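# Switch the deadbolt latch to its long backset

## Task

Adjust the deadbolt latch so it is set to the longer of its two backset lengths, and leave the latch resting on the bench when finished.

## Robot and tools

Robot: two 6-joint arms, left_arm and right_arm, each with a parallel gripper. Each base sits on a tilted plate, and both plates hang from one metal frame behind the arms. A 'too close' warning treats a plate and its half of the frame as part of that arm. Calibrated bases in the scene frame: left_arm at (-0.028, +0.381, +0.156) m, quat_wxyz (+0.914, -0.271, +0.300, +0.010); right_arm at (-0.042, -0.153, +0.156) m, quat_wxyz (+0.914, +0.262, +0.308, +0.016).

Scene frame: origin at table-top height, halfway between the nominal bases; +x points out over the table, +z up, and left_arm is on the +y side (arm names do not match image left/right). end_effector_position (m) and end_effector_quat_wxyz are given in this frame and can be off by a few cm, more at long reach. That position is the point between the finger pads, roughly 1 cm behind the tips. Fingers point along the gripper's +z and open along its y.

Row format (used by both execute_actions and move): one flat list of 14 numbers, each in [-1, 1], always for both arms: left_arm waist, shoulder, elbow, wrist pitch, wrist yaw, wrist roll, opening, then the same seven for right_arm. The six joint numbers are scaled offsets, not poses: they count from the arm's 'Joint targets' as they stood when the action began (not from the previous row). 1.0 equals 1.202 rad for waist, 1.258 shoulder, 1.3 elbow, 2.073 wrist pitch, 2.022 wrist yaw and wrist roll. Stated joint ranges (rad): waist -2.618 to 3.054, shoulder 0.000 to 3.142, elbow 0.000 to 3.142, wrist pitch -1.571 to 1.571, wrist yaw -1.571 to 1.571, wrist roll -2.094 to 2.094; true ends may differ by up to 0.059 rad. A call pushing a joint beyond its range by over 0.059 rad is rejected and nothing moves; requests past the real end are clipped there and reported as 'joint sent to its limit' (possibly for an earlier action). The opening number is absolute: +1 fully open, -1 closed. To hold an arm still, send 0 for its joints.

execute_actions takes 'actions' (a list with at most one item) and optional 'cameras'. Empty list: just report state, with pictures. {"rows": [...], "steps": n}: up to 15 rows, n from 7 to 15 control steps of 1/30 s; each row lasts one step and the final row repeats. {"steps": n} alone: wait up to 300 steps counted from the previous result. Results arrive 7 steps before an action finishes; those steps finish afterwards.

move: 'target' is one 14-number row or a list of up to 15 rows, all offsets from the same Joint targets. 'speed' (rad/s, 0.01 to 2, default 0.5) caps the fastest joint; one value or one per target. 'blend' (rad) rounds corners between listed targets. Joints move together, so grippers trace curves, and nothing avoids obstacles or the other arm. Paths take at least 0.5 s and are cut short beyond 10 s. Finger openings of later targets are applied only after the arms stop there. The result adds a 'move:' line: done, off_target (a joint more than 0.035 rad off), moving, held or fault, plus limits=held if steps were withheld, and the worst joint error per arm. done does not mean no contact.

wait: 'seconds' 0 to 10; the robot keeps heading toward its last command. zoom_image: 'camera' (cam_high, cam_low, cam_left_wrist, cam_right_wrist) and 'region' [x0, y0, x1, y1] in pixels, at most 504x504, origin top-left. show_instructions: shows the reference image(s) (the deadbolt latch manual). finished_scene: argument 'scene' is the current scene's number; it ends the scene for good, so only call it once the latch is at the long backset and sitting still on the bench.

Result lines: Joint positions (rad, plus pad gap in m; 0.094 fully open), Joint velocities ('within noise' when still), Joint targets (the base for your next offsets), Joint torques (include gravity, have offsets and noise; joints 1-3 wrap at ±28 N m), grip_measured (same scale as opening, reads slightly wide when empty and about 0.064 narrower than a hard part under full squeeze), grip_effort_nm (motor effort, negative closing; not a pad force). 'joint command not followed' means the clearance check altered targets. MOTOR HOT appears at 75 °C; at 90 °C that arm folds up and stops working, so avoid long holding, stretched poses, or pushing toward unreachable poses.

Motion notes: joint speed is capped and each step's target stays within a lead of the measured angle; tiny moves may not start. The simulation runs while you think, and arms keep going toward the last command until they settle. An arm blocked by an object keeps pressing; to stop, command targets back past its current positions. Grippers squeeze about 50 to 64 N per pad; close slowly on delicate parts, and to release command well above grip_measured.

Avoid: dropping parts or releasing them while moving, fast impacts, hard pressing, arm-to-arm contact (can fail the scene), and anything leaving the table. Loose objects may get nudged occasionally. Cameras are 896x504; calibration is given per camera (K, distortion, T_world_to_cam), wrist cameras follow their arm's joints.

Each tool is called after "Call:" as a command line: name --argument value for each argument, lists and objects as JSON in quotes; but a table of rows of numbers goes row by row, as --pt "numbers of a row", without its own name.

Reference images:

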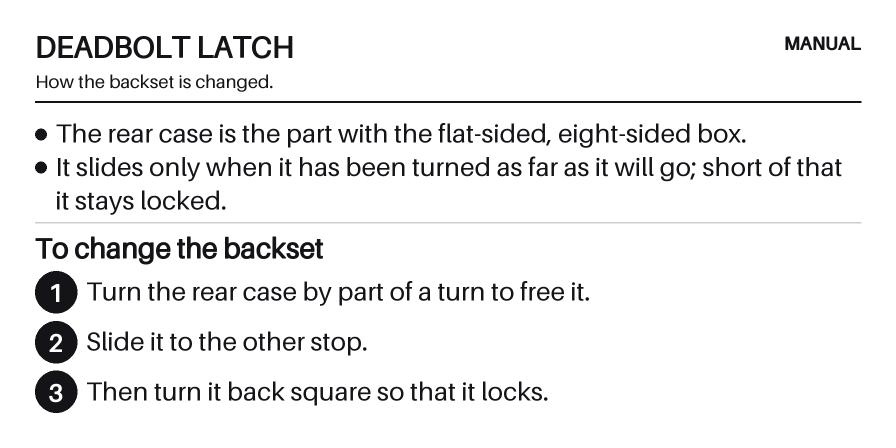

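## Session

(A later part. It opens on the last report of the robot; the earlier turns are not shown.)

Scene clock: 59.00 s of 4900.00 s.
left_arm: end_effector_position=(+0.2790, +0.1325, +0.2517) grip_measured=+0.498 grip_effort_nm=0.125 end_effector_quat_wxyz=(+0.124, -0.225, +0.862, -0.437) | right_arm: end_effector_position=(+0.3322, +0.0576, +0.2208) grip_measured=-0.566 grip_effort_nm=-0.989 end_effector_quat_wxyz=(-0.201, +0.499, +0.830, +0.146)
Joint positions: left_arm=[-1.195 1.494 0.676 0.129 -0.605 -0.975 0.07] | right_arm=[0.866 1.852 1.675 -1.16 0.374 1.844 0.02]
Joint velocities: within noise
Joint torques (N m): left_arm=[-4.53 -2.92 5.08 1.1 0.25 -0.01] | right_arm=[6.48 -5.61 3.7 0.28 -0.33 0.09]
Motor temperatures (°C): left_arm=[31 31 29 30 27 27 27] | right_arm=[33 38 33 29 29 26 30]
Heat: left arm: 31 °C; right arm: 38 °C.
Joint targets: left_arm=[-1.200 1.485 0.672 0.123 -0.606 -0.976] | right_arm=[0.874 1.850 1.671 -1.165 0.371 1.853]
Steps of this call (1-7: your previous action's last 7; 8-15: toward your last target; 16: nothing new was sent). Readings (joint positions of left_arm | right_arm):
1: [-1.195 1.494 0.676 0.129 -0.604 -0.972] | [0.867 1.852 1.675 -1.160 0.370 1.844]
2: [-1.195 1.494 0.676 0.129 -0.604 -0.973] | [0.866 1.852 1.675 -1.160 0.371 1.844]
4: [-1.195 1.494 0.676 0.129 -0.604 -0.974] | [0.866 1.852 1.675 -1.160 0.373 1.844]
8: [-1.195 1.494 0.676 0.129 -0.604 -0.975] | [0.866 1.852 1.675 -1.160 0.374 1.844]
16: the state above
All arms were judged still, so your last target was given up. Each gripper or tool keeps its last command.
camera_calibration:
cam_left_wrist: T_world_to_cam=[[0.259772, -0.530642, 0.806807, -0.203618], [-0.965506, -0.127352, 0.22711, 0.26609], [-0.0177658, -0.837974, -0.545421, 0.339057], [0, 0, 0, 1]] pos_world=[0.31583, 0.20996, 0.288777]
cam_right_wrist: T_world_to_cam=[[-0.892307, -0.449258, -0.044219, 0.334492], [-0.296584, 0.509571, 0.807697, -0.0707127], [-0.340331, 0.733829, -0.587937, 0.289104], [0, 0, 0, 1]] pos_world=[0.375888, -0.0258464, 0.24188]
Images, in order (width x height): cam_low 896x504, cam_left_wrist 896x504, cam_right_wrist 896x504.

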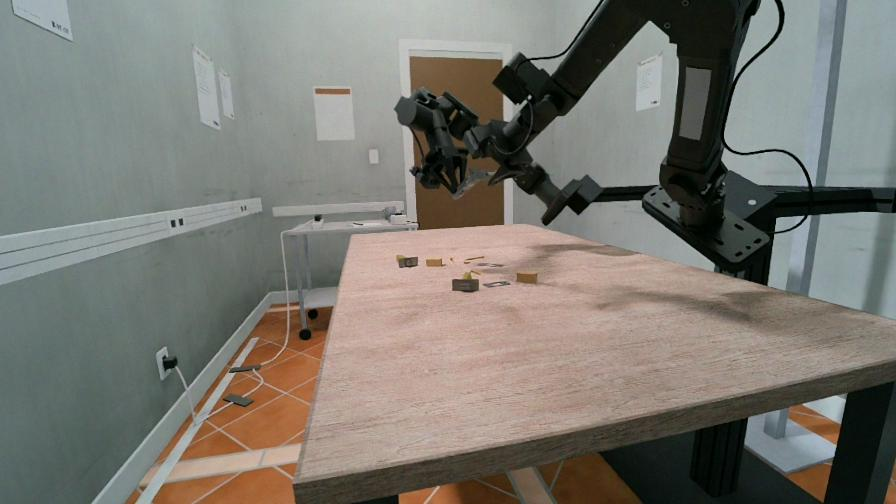

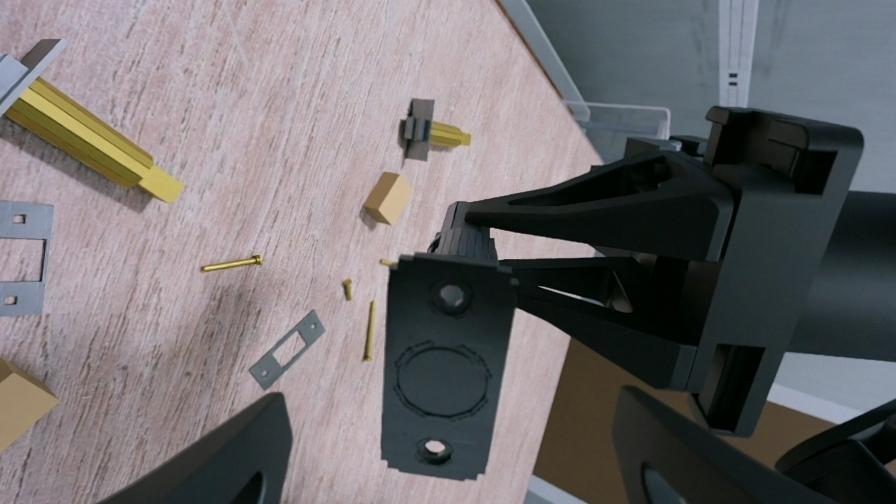

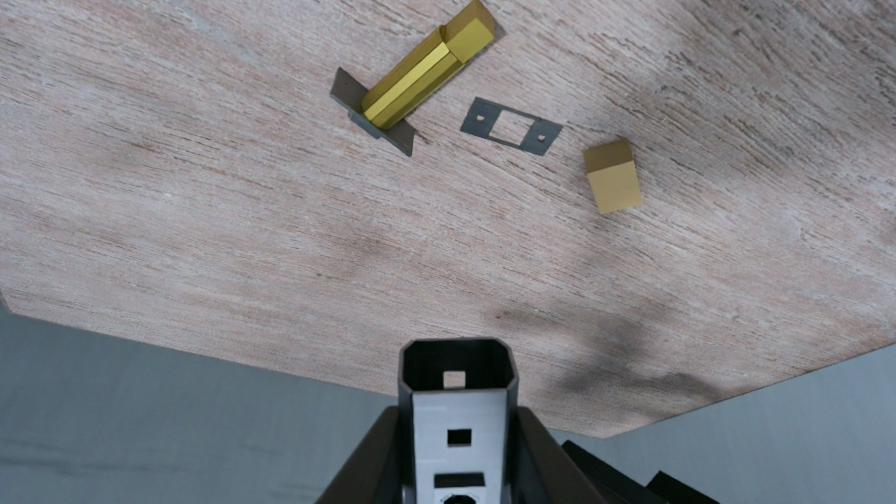

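Call:
move --pt "-0.126 -0.147 -0.005 -0.122 -0.057 0 0.7 0 0 0 0 0 0 -0.9" --pt "-0.311 -0.216 0.093 -0.300 -0.125 0 0.7 0 0 0 0 0 0 -0.9" --speed '[0.25,0.6]' --blend '[0.03,0]' --cameras '["cam_left_wrist","cam_low"]'

Call:
zoom_image --camera "cam_low" --region '[410, 120, 510, 210]'

Call:
zoom_image --camera "cam_left_wrist" --region '[330, 80, 600, 350]'

Scene clock: 63.80 s of 4900.00 s.
left_arm: end_effector_position=(+0.2268, +0.1995, +0.3293) grip_measured=+0.698 grip_effort_nm=0.125 end_effector_quat_wxyz=(+0.196, -0.066, +0.889, -0.408) | right_arm: end_effector_position=(+0.3322, +0.0575, +0.2207) grip_measured=-0.566 grip_effort_nm=-0.994 end_effector_quat_wxyz=(-0.201, +0.499, +0.830, +0.146)
Joint positions: left_arm=[-1.558 1.221 0.773 -0.487 -0.853 -0.976 0.08] | right_arm=[0.866 1.852 1.675 -1.16 0.375 1.844 0.02]
Joint velocities: within noise
Joint torques (N m): left_arm=[-3.77 0.77 7.19 1.16 0.02 -0.03] | right_arm=[6.49 -5.59 3.71 0.28 -0.33 0.08]
Motor temperatures (°C): left_arm=[31 31 29 31 27 27 27] | right_arm=[33 38 33 29 29 26 30]
Heat: left arm: 31 °C; right arm: 38 °C.
Joint targets: left_arm=[-1.574 1.213 0.793 -0.499 -0.859 -0.976] | right_arm=[0.874 1.850 1.671 -1.165 0.371 1.853]
Kept back: nothing.
move: done
camera_calibration:
cam_left_wrist: T_world_to_cam=[[-0.0632278, -0.666652, 0.742683, -0.0956171], [-0.997186, 0.0722366, -0.0200532, 0.255362], [-0.0402804, -0.741861, -0.669343, 0.463275], [0, 0, 0, 1]] pos_world=[0.267258, 0.261496, 0.386224]
Images, in order (width x height): cam_low 896x504, cam_left_wrist 896x504.

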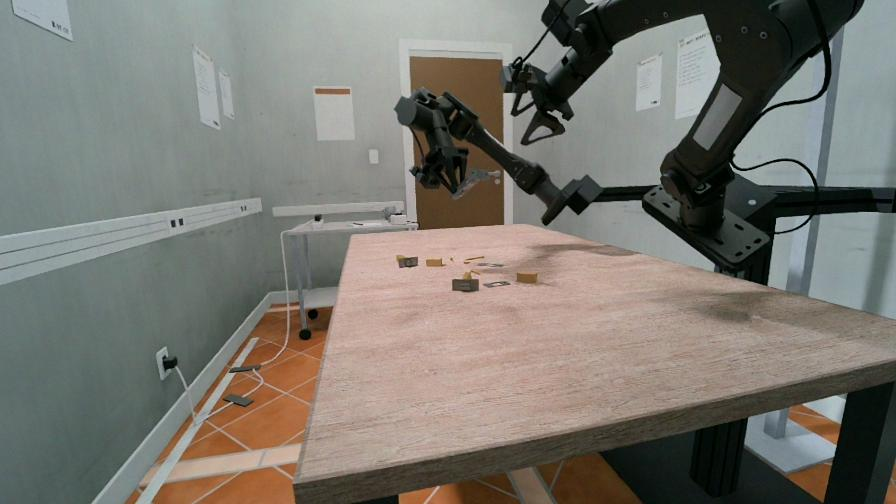

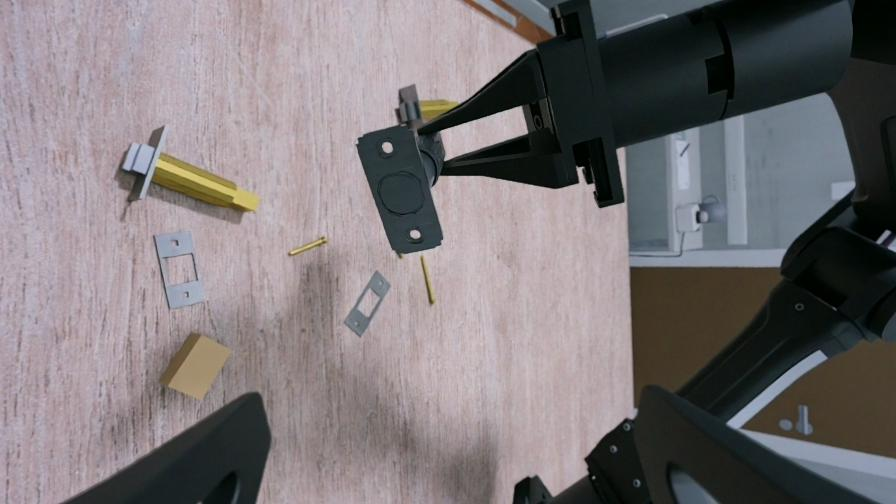

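Scaled by 5.040 from the camera's 896x504 image, which has a finer 1280x720 frame.

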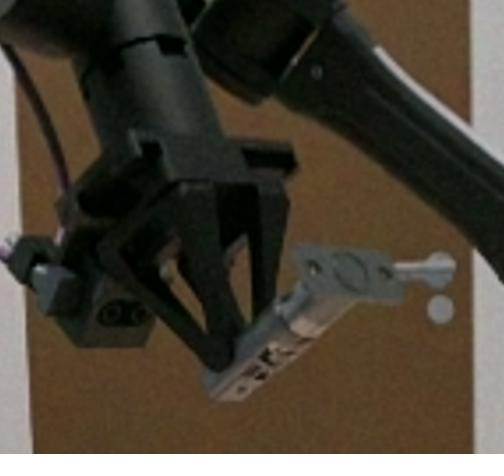

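Scaled by 1.867 from the camera's 896x504 image, which has a finer 1280x720 frame.

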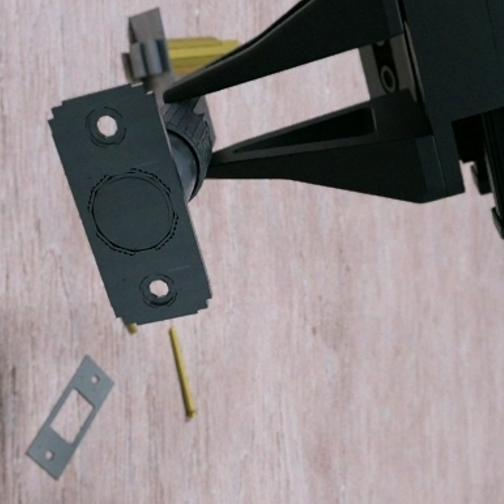

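Call:
move --target '[0,0,0,0,0,0,0.7,-0.149,0.315,0.219,0.024,0.2216,-0.856,-0.9]' --speed 0.6 --cameras '["cam_right_wrist","cam_low","cam_left_wrist"]'

Call:
zoom_image --camera "cam_low" --region '[390, 200, 490, 290]'

Scene clock: 68.90 s of 4900.00 s.
left_arm: end_effector_position=(+0.2267, +0.1997, +0.3290) grip_measured=+0.698 grip_effort_nm=0.125 end_effector_quat_wxyz=(+0.196, -0.066, +0.889, -0.408) | right_arm: end_effector_position=(+0.4054, +0.0416, +0.0879) grip_measured=-0.566 grip_effort_nm=-0.989 end_effector_quat_wxyz=(-0.013, -0.266, +0.964, +0.001)
Joint positions: left_arm=[-1.558 1.221 0.773 -0.489 -0.853 -0.976 0.08] | right_arm=[0.687 2.234 1.928 -1.125 0.806 0.133 0.02]
Joint velocities: within noise
Joint torques (N m): left_arm=[-3.74 0.7 7.05 1.16 0.08 0.01] | right_arm=[8.16 -7.06 6.16 0.11 0.12 -0.11]
Motor temperatures (°C): left_arm=[31 30 29 31 26 27 27] | right_arm=[33 38 34 29 29 26 30]
Heat: left arm: 31 °C; right arm: 38 °C.
Joint targets: left_arm=[-1.574 1.213 0.793 -0.499 -0.859 -0.976] | right_arm=[0.694 2.246 1.955 -1.115 0.819 0.122]
Kept back: nothing.
move: done
camera_calibration:
cam_left_wrist: T_world_to_cam=[[-0.0637687, -0.667831, 0.741576, -0.0945826], [-0.997157, 0.0725231, -0.0204352, 0.255374], [-0.0401341, -0.740771, -0.670558, 0.463399], [0, 0, 0, 1]] pos_world=[0.267215, 0.261587, 0.386095]
cam_right_wrist: T_world_to_cam=[[0.504325, -0.863333, -0.0176898, -0.164571], [-0.767623, -0.457609, 0.448718, 0.329159], [-0.395488, -0.212721, -0.893498, 0.336231], [0, 0, 0, 1]] pos_world=[0.468643, 0.0800702, 0.149811]
Images, in order (width x height): cam_low 896x504, cam_left_wrist 896x504, cam_right_wrist 896x504.

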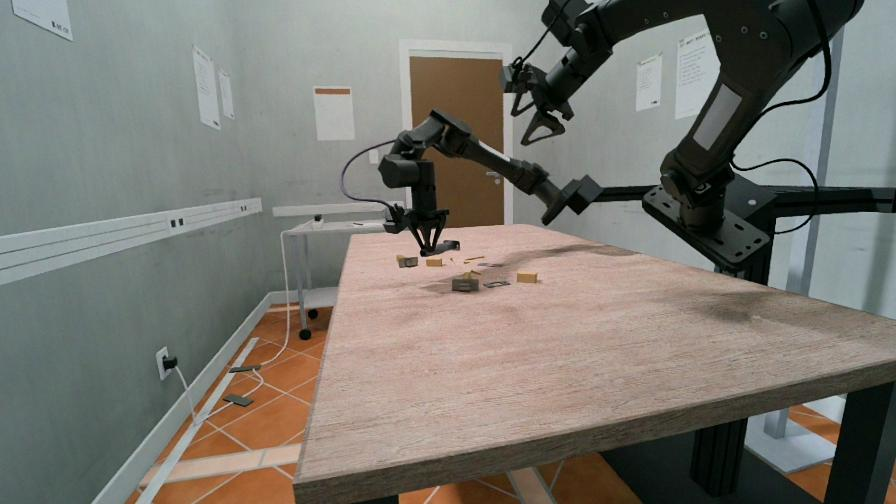

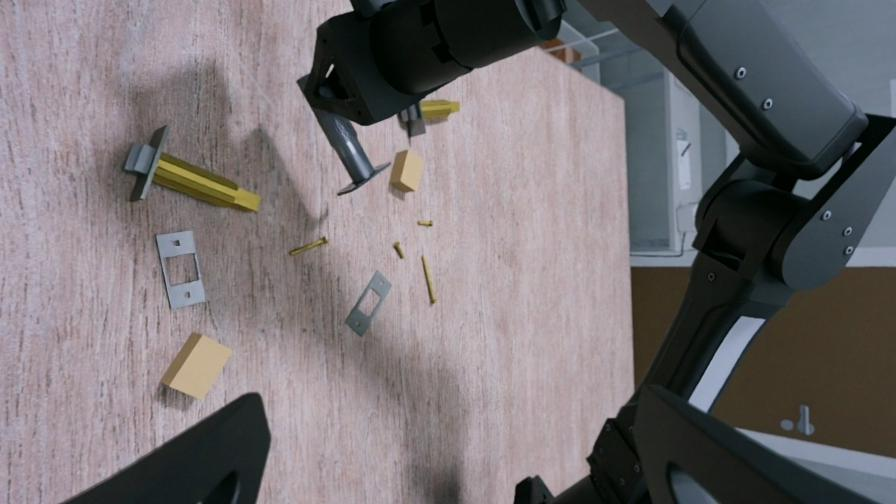

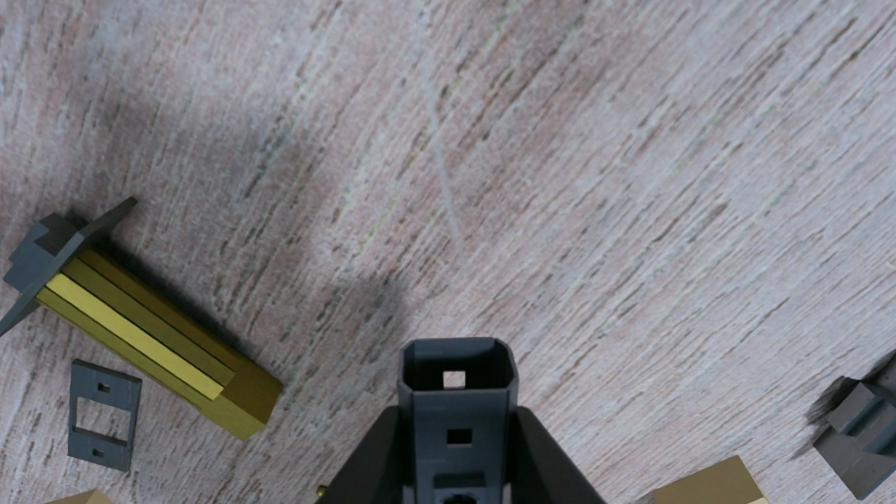

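Scaled by 5.040 from the camera's 896x504 image, which has a finer 1280x720 frame.

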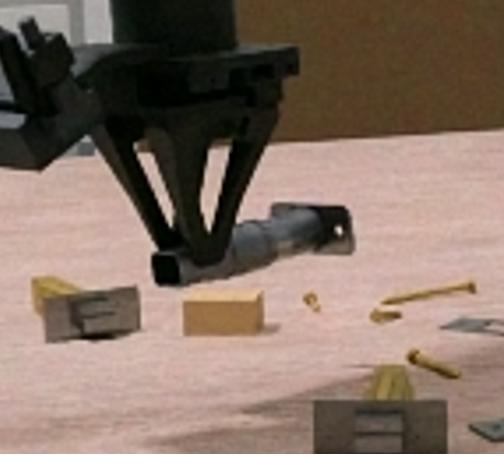

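Call:
move --target '[0,0,0,0,0,0,0.7,-0.074,0.030,-0.0977,0.125,-0.0094,-0.0636,-0.9]' --speed 0.15 --cameras '["cam_low","cam_left_wrist"]'

Call:
zoom_image --camera "cam_low" --region '[390, 210, 490, 300]'

Call:
zoom_image --camera "cam_left_wrist" --region '[220, 80, 470, 300]'

Scene clock: 71.93 s of 4900.00 s.
left_arm: end_effector_position=(+0.2267, +0.1997, +0.3290) grip_measured=+0.698 grip_effort_nm=0.125 end_effector_quat_wxyz=(+0.196, -0.066, +0.889, -0.407) | right_arm: end_effector_position=(+0.4159, +0.0440, +0.0334) grip_measured=-0.566 grip_effort_nm=-0.989 end_effector_quat_wxyz=(+0.004, -0.253, +0.968, -0.003)
Joint positions: left_arm=[-1.558 1.221 0.773 -0.489 -0.853 -0.976 0.08] | right_arm=[0.598 2.27 1.84 -0.867 0.807 0.004 0.02]
Joint velocities: within noise
Joint torques (N m): left_arm=[-3.77 0.79 7.15 1.16 0.06 0.01] | right_arm=[8.18 -7.39 2.66 0.16 -0.08 -0.11]
Motor temperatures (°C): left_arm=[31 30 29 31 26 27 27] | right_arm=[34 38 34 29 29 26 30]
Heat: left arm: 31 °C; right arm: 38 °C.
Joint targets: left_arm=[-1.574 1.213 0.793 -0.499 -0.859 -0.976] | right_arm=[0.606 2.284 1.828 -0.856 0.800 -0.007]
Kept back: nothing.
move: done
camera_calibration:
cam_left_wrist: T_world_to_cam=[[-0.0639492, -0.668049, 0.741365, -0.0943704], [-0.997141, 0.0727427, -0.0204631, 0.255299], [-0.0402585, -0.740553, -0.670791, 0.463442], [0, 0, 0, 1]] pos_world=[0.267191, 0.261588, 0.38606]
Images, in order (width x height): cam_low 896x504, cam_left_wrist 896x504.

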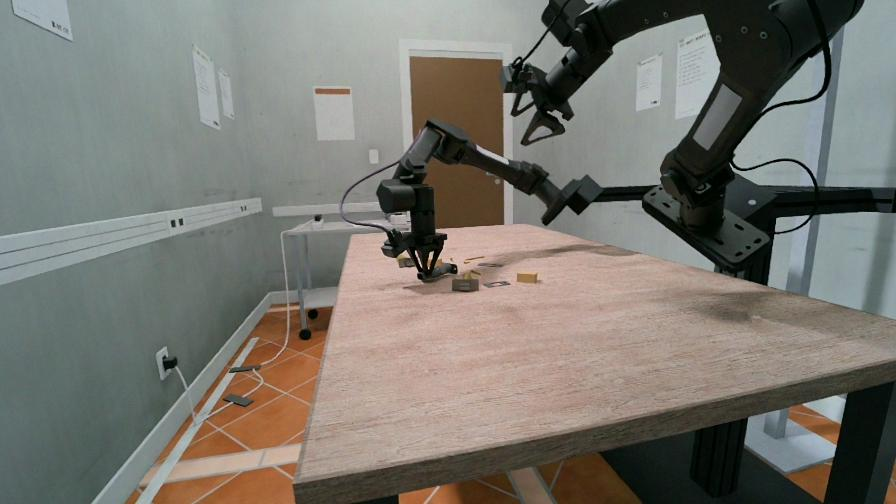

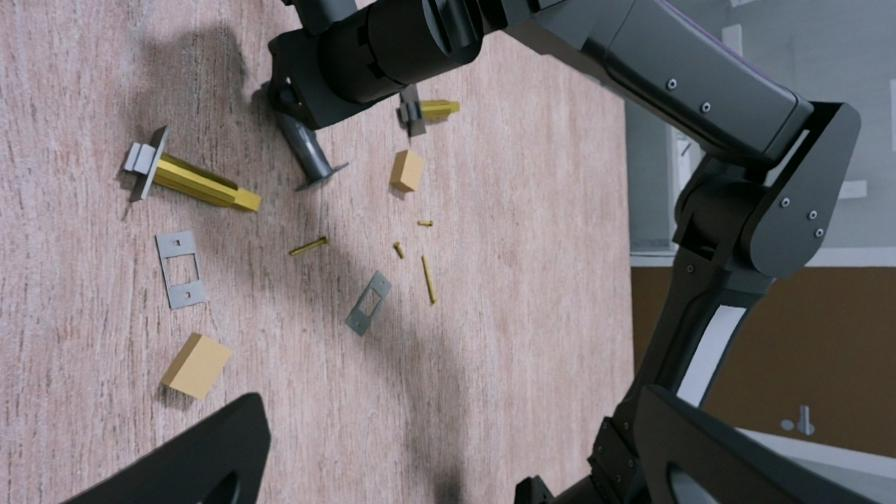

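Scaled by 5.040 from the camera's 896x504 image, which has a finer 1280x720 frame.

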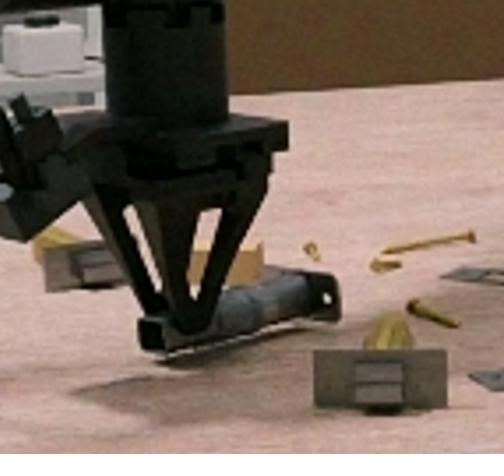

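Scaled by 2.016 from the camera's 896x504 image, which has a finer 1280x720 frame.

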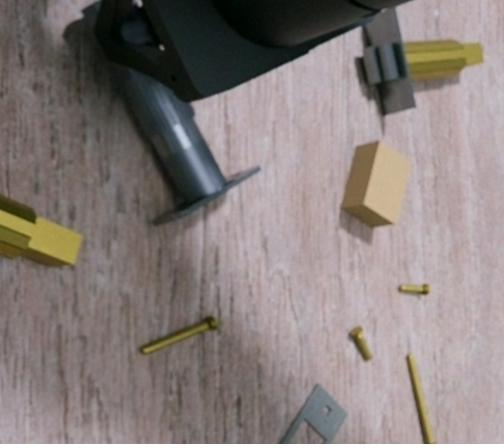

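Call:
move --target '[0,0,0,0,0,0,0.7,-0.008,0.005,-0.0065,0.011,-0.001,-0.0065,-0.9]' --speed 0.06 --cameras '["cam_low"]'

Call:
zoom_image --camera "cam_low" --region '[400, 240, 470, 300]'

Scene clock: 73.03 s of 4900.00 s.
left_arm: end_effector_position=(+0.2267, +0.1997, +0.3290) grip_measured=+0.698 grip_effort_nm=0.125 end_effector_quat_wxyz=(+0.196, -0.066, +0.889, -0.407) | right_arm: end_effector_position=(+0.4176, +0.0432, +0.0299) grip_measured=-0.566 grip_effort_nm=-0.989 end_effector_quat_wxyz=(+0.006, -0.252, +0.968, -0.003)
Joint positions: left_arm=[-1.558 1.221 0.773 -0.489 -0.853 -0.976 0.08] | right_arm=[0.591 2.271 1.835 -0.847 0.807 -0.009 0.02]
Joint velocities: within noise
Joint torques (N m): left_arm=[-3.71 0.8 7.24 1.18 0.09 -0.01] | right_arm=[7.99 -7.01 2.45 0.21 -0.1 -0.11]
Motor temperatures (°C): left_arm=[31 30 29 31 26 27 27] | right_arm=[34 38 34 29 29 26 30]
Heat: left arm: 31 °C; right arm: 38 °C.
Joint targets: left_arm=[-1.574 1.213 0.793 -0.499 -0.859 -0.976] | right_arm=[0.596 2.290 1.820 -0.833 0.798 -0.020]
Kept back: nothing.
move: done
Images, in order (width x height): cam_low 896x504.

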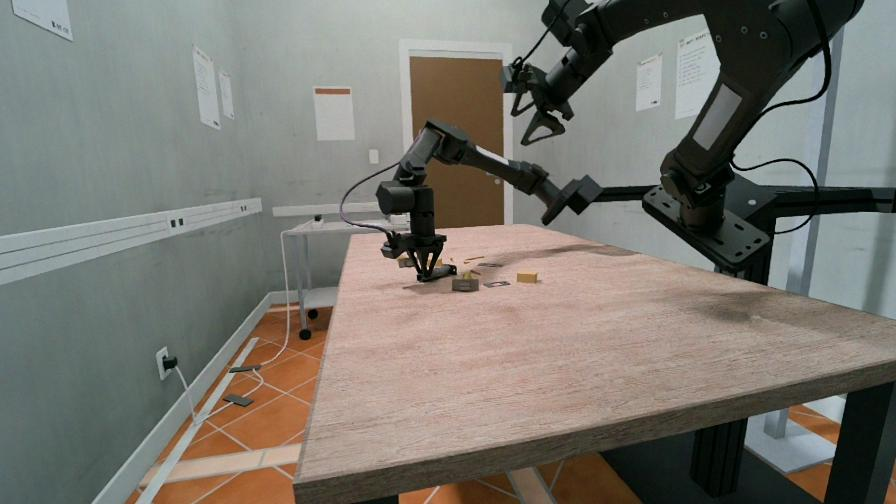

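Scaled by 7.200 from the camera's 896x504 image, which has a finer 1280x720 frame.

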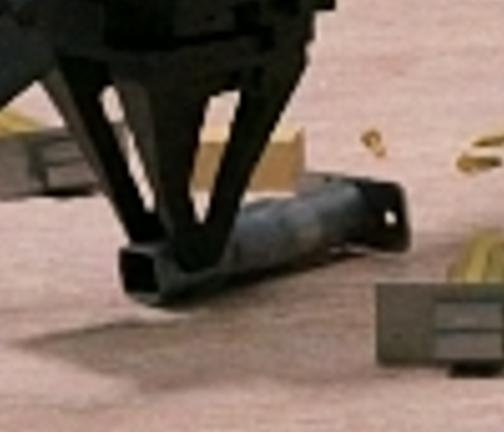

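Call:
move --target '[0,0,0,0,0,0,0.7,-0.006,0.006,-0.0075,0.010,-0.001,-0.0055,-0.9]' --speed 0.06 --cameras '["cam_low"]'

Call:
zoom_image --camera "cam_low" --region '[400, 240, 470, 300]'

Scene clock: 74.03 s of 4900.00 s.
left_arm: end_effector_position=(+0.2267, +0.1997, +0.3290) grip_measured=+0.698 grip_effort_nm=0.125 end_effector_quat_wxyz=(+0.196, -0.066, +0.889, -0.407) | right_arm: end_effector_position=(+0.4172, +0.0439, +0.0291) grip_measured=-0.566 grip_effort_nm=-0.984 end_effector_quat_wxyz=(+0.007, -0.257, +0.966, -0.003)
Joint positions: left_arm=[-1.558 1.221 0.773 -0.489 -0.853 -0.976 0.08] | right_arm=[0.591 2.271 1.83 -0.839 0.807 -0.021 0.02]
Joint velocities: within noise
Joint torques (N m): left_arm=[-3.79 0.79 7.21 1.16 0.07 0.01] | right_arm=[7.49 -6.43 2.07 0.35 -0.12 -0.1]
Motor temperatures (°C): left_arm=[31 30 30 31 26 27 27] | right_arm=[34 38 34 29 29 26 30]
Heat: left arm: 31 °C; right arm: 38 °C.
Joint targets: left_arm=[-1.574 1.213 0.793 -0.499 -0.859 -0.976] | right_arm=[0.589 2.298 1.811 -0.812 0.796 -0.031]
Kept back: nothing.
move: done
Images, in order (width x height): cam_low 896x504.

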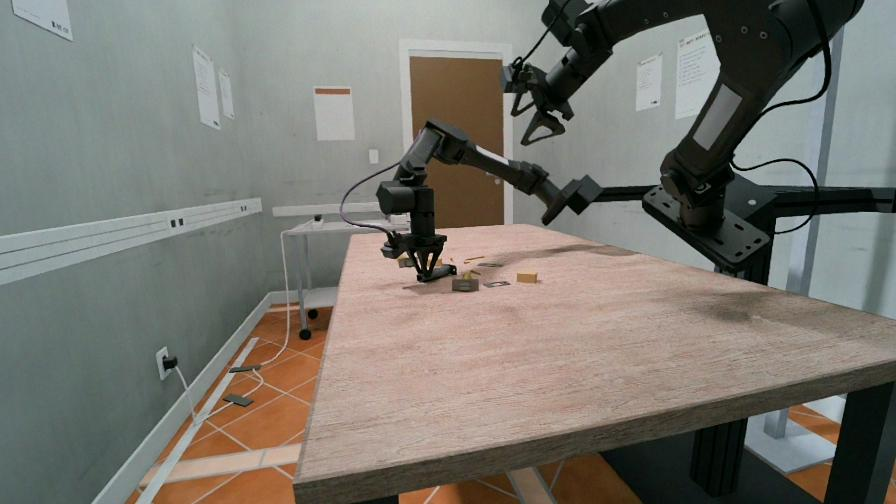

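Scaled by 7.200 from the camera's 896x504 image, which has a finer 1280x720 frame.

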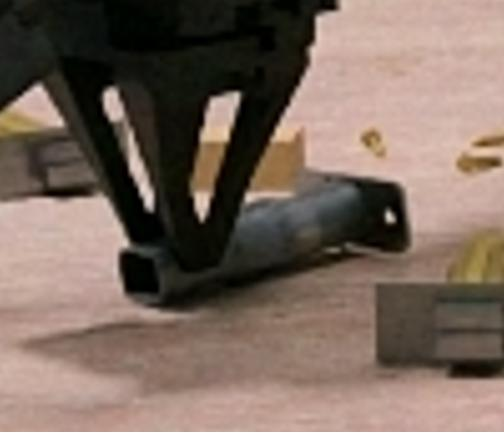

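Call:
move --target '[0,0,0,0,0,0,0.7,-0.003,0.006,-0.006,0.006,0,-0.003,-0.9]' --speed 0.06 --cameras '["cam_low","cam_right_wrist"]'

Call:
zoom_image --camera "cam_low" --region '[400, 240, 470, 300]'

Scene clock: 75.03 s of 4900.00 s.
left_arm: end_effector_position=(+0.2267, +0.1997, +0.3290) grip_measured=+0.698 grip_effort_nm=0.125 end_effector_quat_wxyz=(+0.196, -0.066, +0.889, -0.407) | right_arm: end_effector_position=(+0.4168, +0.0443, +0.0285) grip_measured=-0.566 grip_effort_nm=-0.989 end_effector_quat_wxyz=(+0.008, -0.260, +0.966, -0.003)
Joint positions: left_arm=[-1.558 1.221 0.773 -0.489 -0.853 -0.976 0.08] | right_arm=[0.591 2.271 1.825 -0.833 0.807 -0.028 0.02]
Joint velocities: within noise
Joint torques (N m): left_arm=[-3.7 0.77 7.23 1.17 0.05 0] | right_arm=[7.21 -5.87 1.76 0.42 -0.14 -0.09]
Motor temperatures (°C): left_arm=[31 30 30 31 26 27 27] | right_arm=[34 38 34 29 29 26 30]
Heat: left arm: 31 °C; right arm: 38 °C.
Joint targets: left_arm=[-1.574 1.213 0.793 -0.499 -0.859 -0.976] | right_arm=[0.585 2.305 1.803 -0.800 0.796 -0.037]
Kept back: nothing.
move: done
camera_calibration:
cam_right_wrist: T_world_to_cam=[[0.493198, -0.869915, 0.00172312, -0.164643], [-0.792222, -0.44833, 0.413986, 0.37674], [-0.35936, -0.205542, -0.910282, 0.273303], [0, 0, 0, 1]] pos_world=[0.477877, 0.0818535, 0.0931018]
Images, in order (width x height): cam_low 896x504, cam_right_wrist 896x504.

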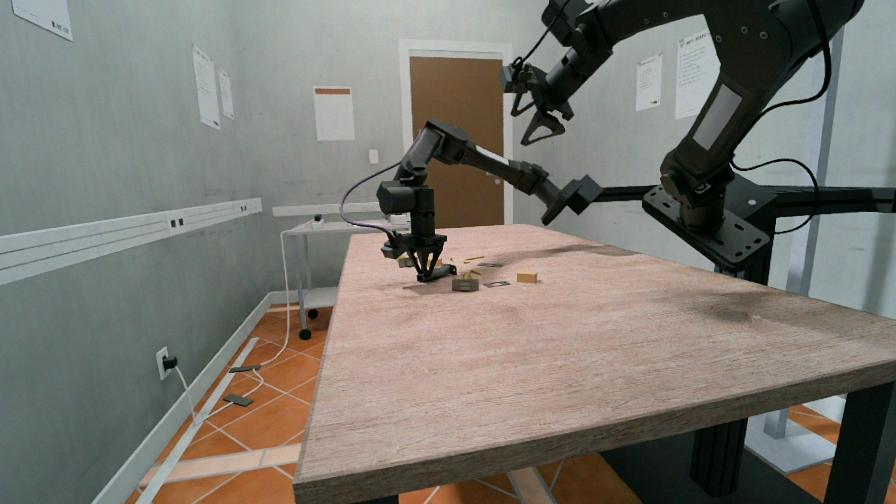

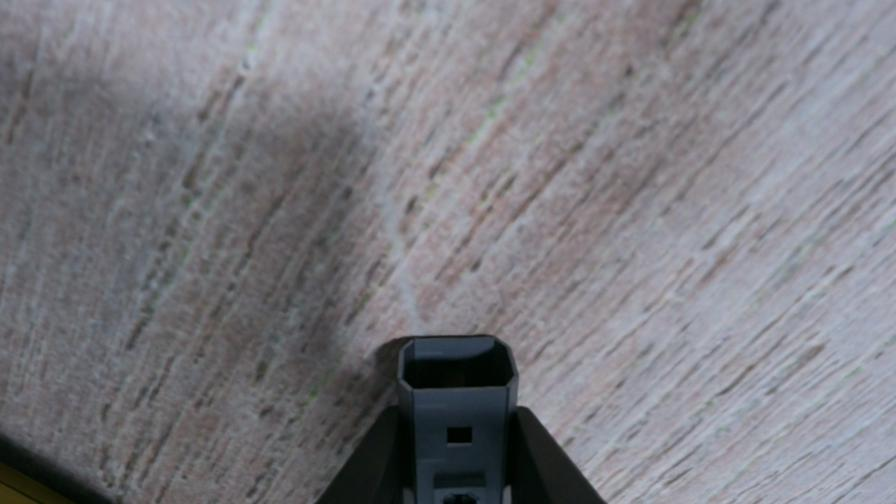

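Scaled by 7.200 from the camera's 896x504 image, which has a finer 1280x720 frame.

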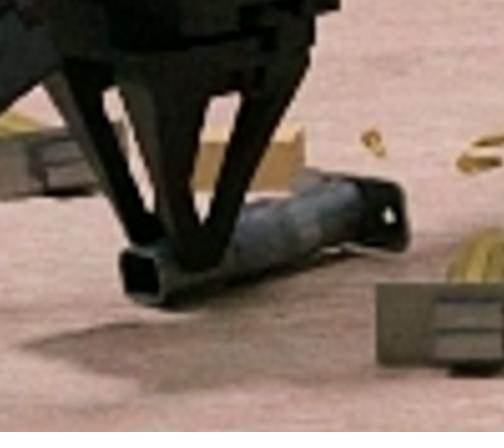

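Call:
execute_actions --actions '[{"rows":[[0,0,0,0,0,0,0.7,0,-0.004,0.003,-0.004,0,0,-0.62],[0,0,0,0,0,0,0.7,0,-0.006,0.005,-0.006,0,0,-0.58],[0,0,0,0,0,0,0.7,0,-0.006,0.005,-0.006,0,0,-0.56],[0,0,0,0,0,0,0.7,0,-0.006,0.005,-0.006,0,0,-0.55],[0,0,0,0,0,0,0.7,0,-0.006,0.005,-0.006,0,0,-0.54],[0,0,0,0,0,0,0.7,0,-0.006,0.005,-0.006,0,0,-0.53],[0,0,0,0,0,0,0.7,0,-0.006,0.005,-0.006,0,0,-0.52],[0,0,0,0,0,0,0.7,0,-0.006,0.005,-0.006,0,0,-0.5],[0,0,0,0,0,0,0.7,0,-0.006,0.005,-0.006,0,0,-0.46],[0,0,0,0,0,0,0.7,0,-0.006,0.005,-0.006,0,0,-0.4],[0,0,0,0,0,0,0.7,0,-0.006,0.005,-0.006,0,0,-0.3],[0,0,0,0,0,0,0.7,0,-0.006,0.005,-0.006,0,0,-0.2],[0,0,0,0,0,0,0.7,0,-0.006,0.005,-0.006,0,0,0],[0,0,0,0,0,0,0.7,0,-0.006,0.005,-0.006,0,0,0.1]]}]'

Call:
wait --seconds 0.4 --cameras '["cam_right_wrist","cam_low"]'

Call:
zoom_image --camera "cam_low" --region '[400, 240, 470, 300]'

Scene clock: 75.87 s of 4900.00 s.
left_arm: end_effector_position=(+0.2267, +0.1997, +0.3290) grip_measured=+0.698 grip_effort_nm=0.125 end_effector_quat_wxyz=(+0.196, -0.066, +0.889, -0.407) | right_arm: end_effector_position=(+0.4174, +0.0446, +0.0285) grip_measured=-0.511 grip_effort_nm=0.120 end_effector_quat_wxyz=(+0.009, -0.259, +0.966, -0.003)
Joint positions: left_arm=[-1.558 1.221 0.773 -0.489 -0.853 -0.976 0.08] | right_arm=[0.591 2.271 1.825 -0.829 0.807 -0.029 0.023]
Joint velocities: left_arm=[within noise] | right_arm=[-0.017 -0.002 -0.002 0.022 -0.037 -0.007 0.02]
Joint torques (N m): left_arm=[-3.64 0.75 7.21 1.18 0.04 -0.02] | right_arm=[7.38 -6.43 2.37 0.15 -0.13 -0.1]
Motor temperatures (°C): left_arm=[31 30 30 31 26 27 27] | right_arm=[34 38 34 29 29 26 30]
Heat: left arm: 31 °C; right arm: 38 °C.
Joint targets: left_arm=[-1.574 1.213 0.793 -0.499 -0.859 -0.976] | right_arm=[0.585 2.298 1.809 -0.812 0.796 -0.037]
Steps of this call (1-17: nothing new was sent; 18-25: this action's first 8). Readings (joint positions of left_arm | right_arm):
18: [-1.558 1.221 0.773 -0.489 -0.853 -0.976] | [0.591 2.271 1.825 -0.833 0.807 -0.029]
19: [-1.558 1.221 0.773 -0.489 -0.853 -0.976] | [0.591 2.271 1.825 -0.833 0.807 -0.029]
21: [-1.558 1.221 0.773 -0.489 -0.853 -0.976] | [0.591 2.271 1.825 -0.833 0.807 -0.029]
25: the state above

Scene clock: 76.50 s of 4900.00 s.
left_arm: end_effector_position=(+0.2267, +0.1997, +0.3290) grip_measured=+0.698 grip_effort_nm=0.120 end_effector_quat_wxyz=(+0.196, -0.066, +0.889, -0.407) | right_arm: end_effector_position=(+0.4156, +0.0432, +0.0220) grip_measured=+0.098 grip_effort_nm=0.154 end_effector_quat_wxyz=(+0.004, -0.258, +0.966, -0.006)
Joint positions: left_arm=[-1.558 1.221 0.773 -0.489 -0.853 -0.976 0.08] | right_arm=[0.581 2.281 1.825 -0.826 0.807 -0.029 0.052]
Joint velocities: within noise
Joint torques (N m): left_arm=[-3.75 0.77 7.13 1.17 0.05 -0.02] | right_arm=[7.98 -7.24 2.25 0.2 -0.13 -0.1]
Motor temperatures (°C): left_arm=[31 30 30 31 26 27 27] | right_arm=[34 38 34 29 29 26 30]
Heat: left arm: 31 °C; right arm: 38 °C.
Joint targets: left_arm=[-1.574 1.213 0.793 -0.499 -0.859 -0.976] | right_arm=[0.585 2.298 1.809 -0.812 0.796 -0.037]
Steps of this call (1-7: your previous action's last 7; 8-19: toward your last target). Readings (joint positions of left_arm | right_arm):
1: [-1.558 1.221 0.773 -0.489 -0.853 -0.976] | [0.589 2.273 1.825 -0.828 0.807 -0.029]
2: [-1.558 1.221 0.773 -0.489 -0.853 -0.976] | [0.588 2.275 1.825 -0.827 0.807 -0.029]
4: [-1.558 1.221 0.773 -0.489 -0.853 -0.976] | [0.584 2.279 1.825 -0.827 0.807 -0.029]
8: [-1.558 1.221 0.773 -0.489 -0.853 -0.976] | [0.581 2.281 1.825 -0.827 0.807 -0.029]
19: the state above
camera_calibration:
cam_right_wrist: T_world_to_cam=[[0.490448, -0.87146, 0.00435217, -0.163866], [-0.790714, -0.442894, 0.422631, 0.376837], [-0.366378, -0.21072, -0.906292, 0.269795], [0, 0, 0, 1]] pos_world=[0.477185, 0.0809473, 0.0859634]
Images, in order (width x height): cam_low 896x504, cam_right_wrist 896x504.

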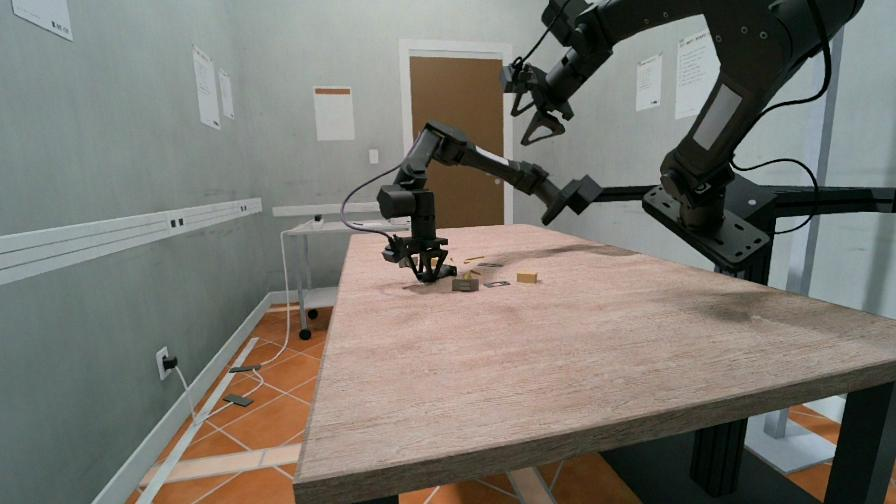

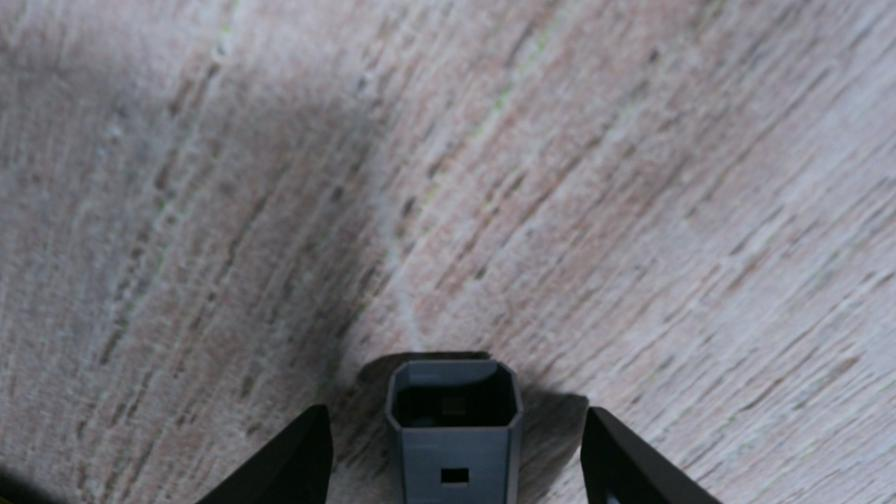

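Scaled by 7.200 from the camera's 896x504 image, which has a finer 1280x720 frame.

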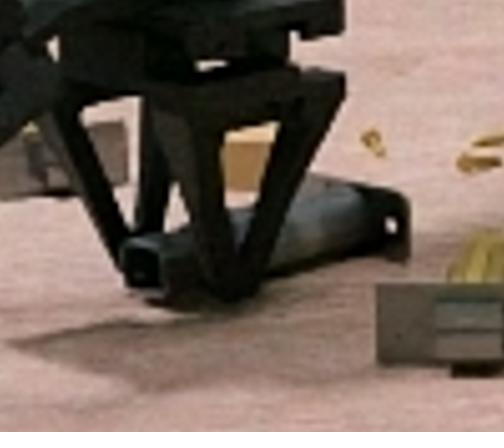

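Call:
move --pt "0 0 0 0 0 0 0.7 0.03 -0.035 0.045 -0.055 0.005 0.03 0.3" --pt "0 0 0 0 0 0 0.7 0.137 -0.157 0.07 -0.221 0.006 0.196 0.3" --speed '[0.2,0.5]' --blend '[0.02,0]'

Call:
zoom_image --camera "cam_right_wrist" --region '[300, 80, 600, 380]'

Call:
zoom_image --camera "cam_left_wrist" --region '[200, 20, 450, 250]'

Scene clock: 78.97 s of 4900.00 s.
left_arm: end_effector_position=(+0.2267, +0.1997, +0.3290) grip_measured=+0.698 grip_effort_nm=0.120 end_effector_quat_wxyz=(+0.196, -0.066, +0.889, -0.407) | right_arm: end_effector_position=(+0.3941, +0.0130, +0.1250) grip_measured=+0.298 grip_effort_nm=0.149 end_effector_quat_wxyz=(-0.022, -0.198, +0.980, -0.003)
Joint positions: left_arm=[-1.558 1.221 0.773 -0.489 -0.853 -0.976 0.08] | right_arm=[0.725 2.122 1.88 -1.256 0.807 0.348 0.061]
Joint velocities: within noise
Joint torques (N m): left_arm=[-3.7 0.81 7.12 1.16 0.05 -0.01] | right_arm=[8.96 -9.1 5.49 -0.17 -0.02 0.11]
Motor temperatures (°C): left_arm=[31 30 30 31 26 27 27] | right_arm=[34 38 34 29 29 26 30]
Heat: left arm: 31 °C; right arm: 38 °C.
Joint targets: left_arm=[-1.574 1.213 0.793 -0.499 -0.859 -0.976] | right_arm=[0.750 2.100 1.900 -1.270 0.808 0.359]
Kept back: nothing.
move: done
camera_calibration:
cam_left_wrist: T_world_to_cam=[[-0.0639492, -0.668049, 0.741365, -0.0943704], [-0.997141, 0.0727427, -0.0204631, 0.255299], [-0.0402585, -0.740553, -0.670791, 0.463442], [0, 0, 0, 1]] pos_world=[0.267191, 0.261588, 0.38606]
cam_right_wrist: T_world_to_cam=[[0.378899, -0.925373, -0.0109513, -0.133468], [-0.816561, -0.339868, 0.466602, 0.306394], [-0.435503, -0.167853, -0.8844, 0.372885], [0, 0, 0, 1]] pos_world=[0.463153, 0.0432154, 0.185354]

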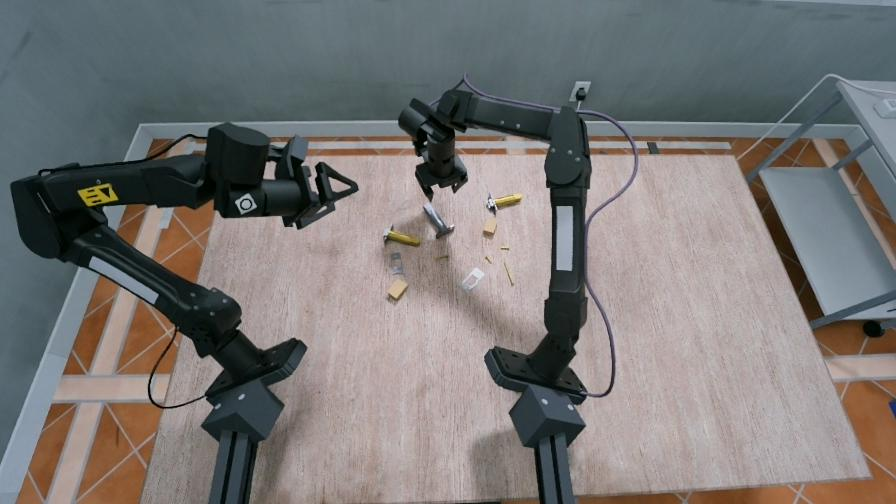

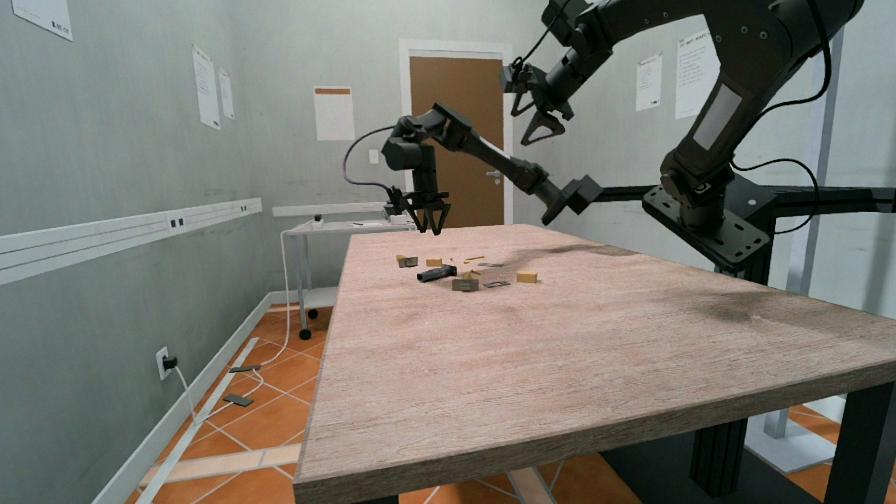

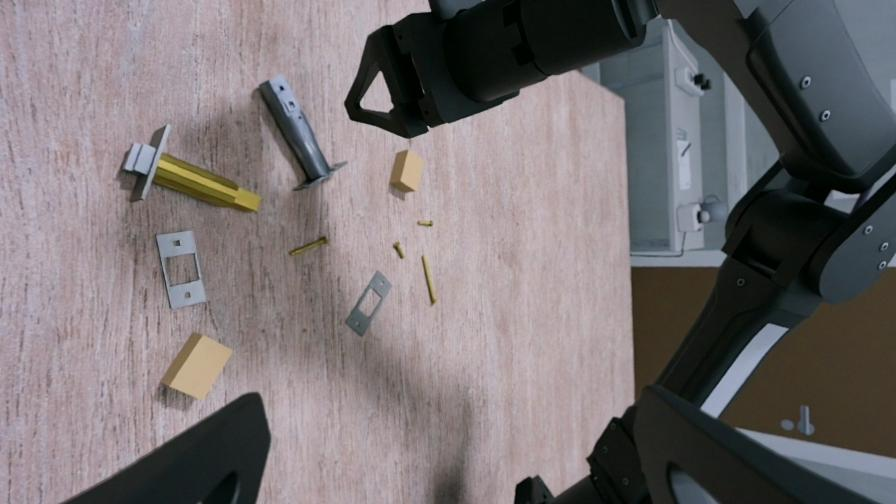

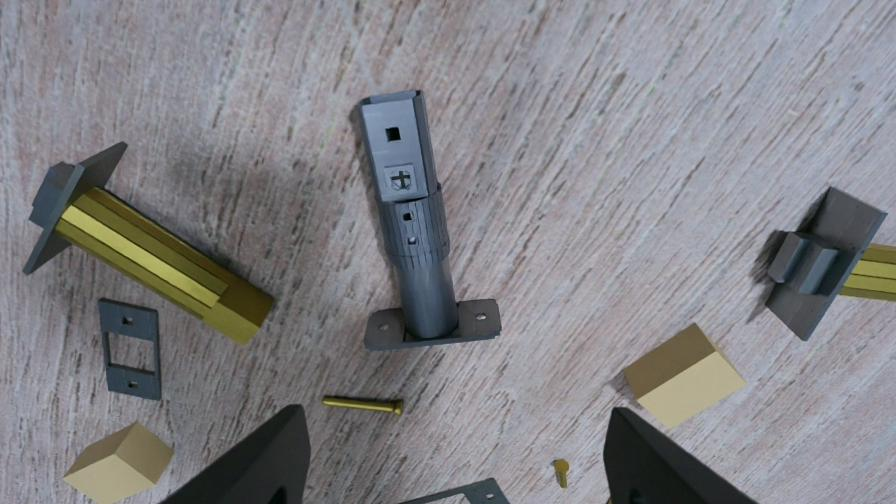

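Scaled by 1.680 from the camera's 896x504 image, which has a finer 1280x720 frame.

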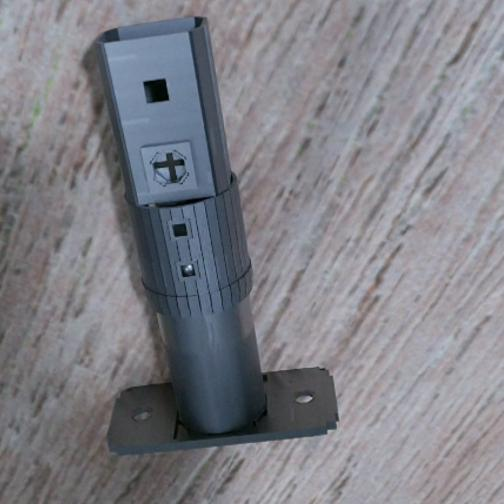

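Scaled by 2.016 from the camera's 896x504 image, which has a finer 1280x720 frame.

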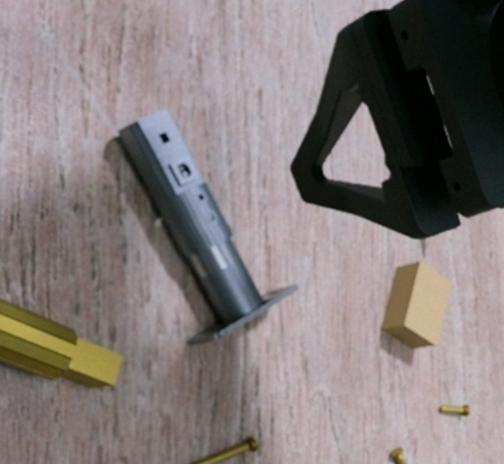

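Call:
finished_scene --scene 2

The scene is finished: the task was done.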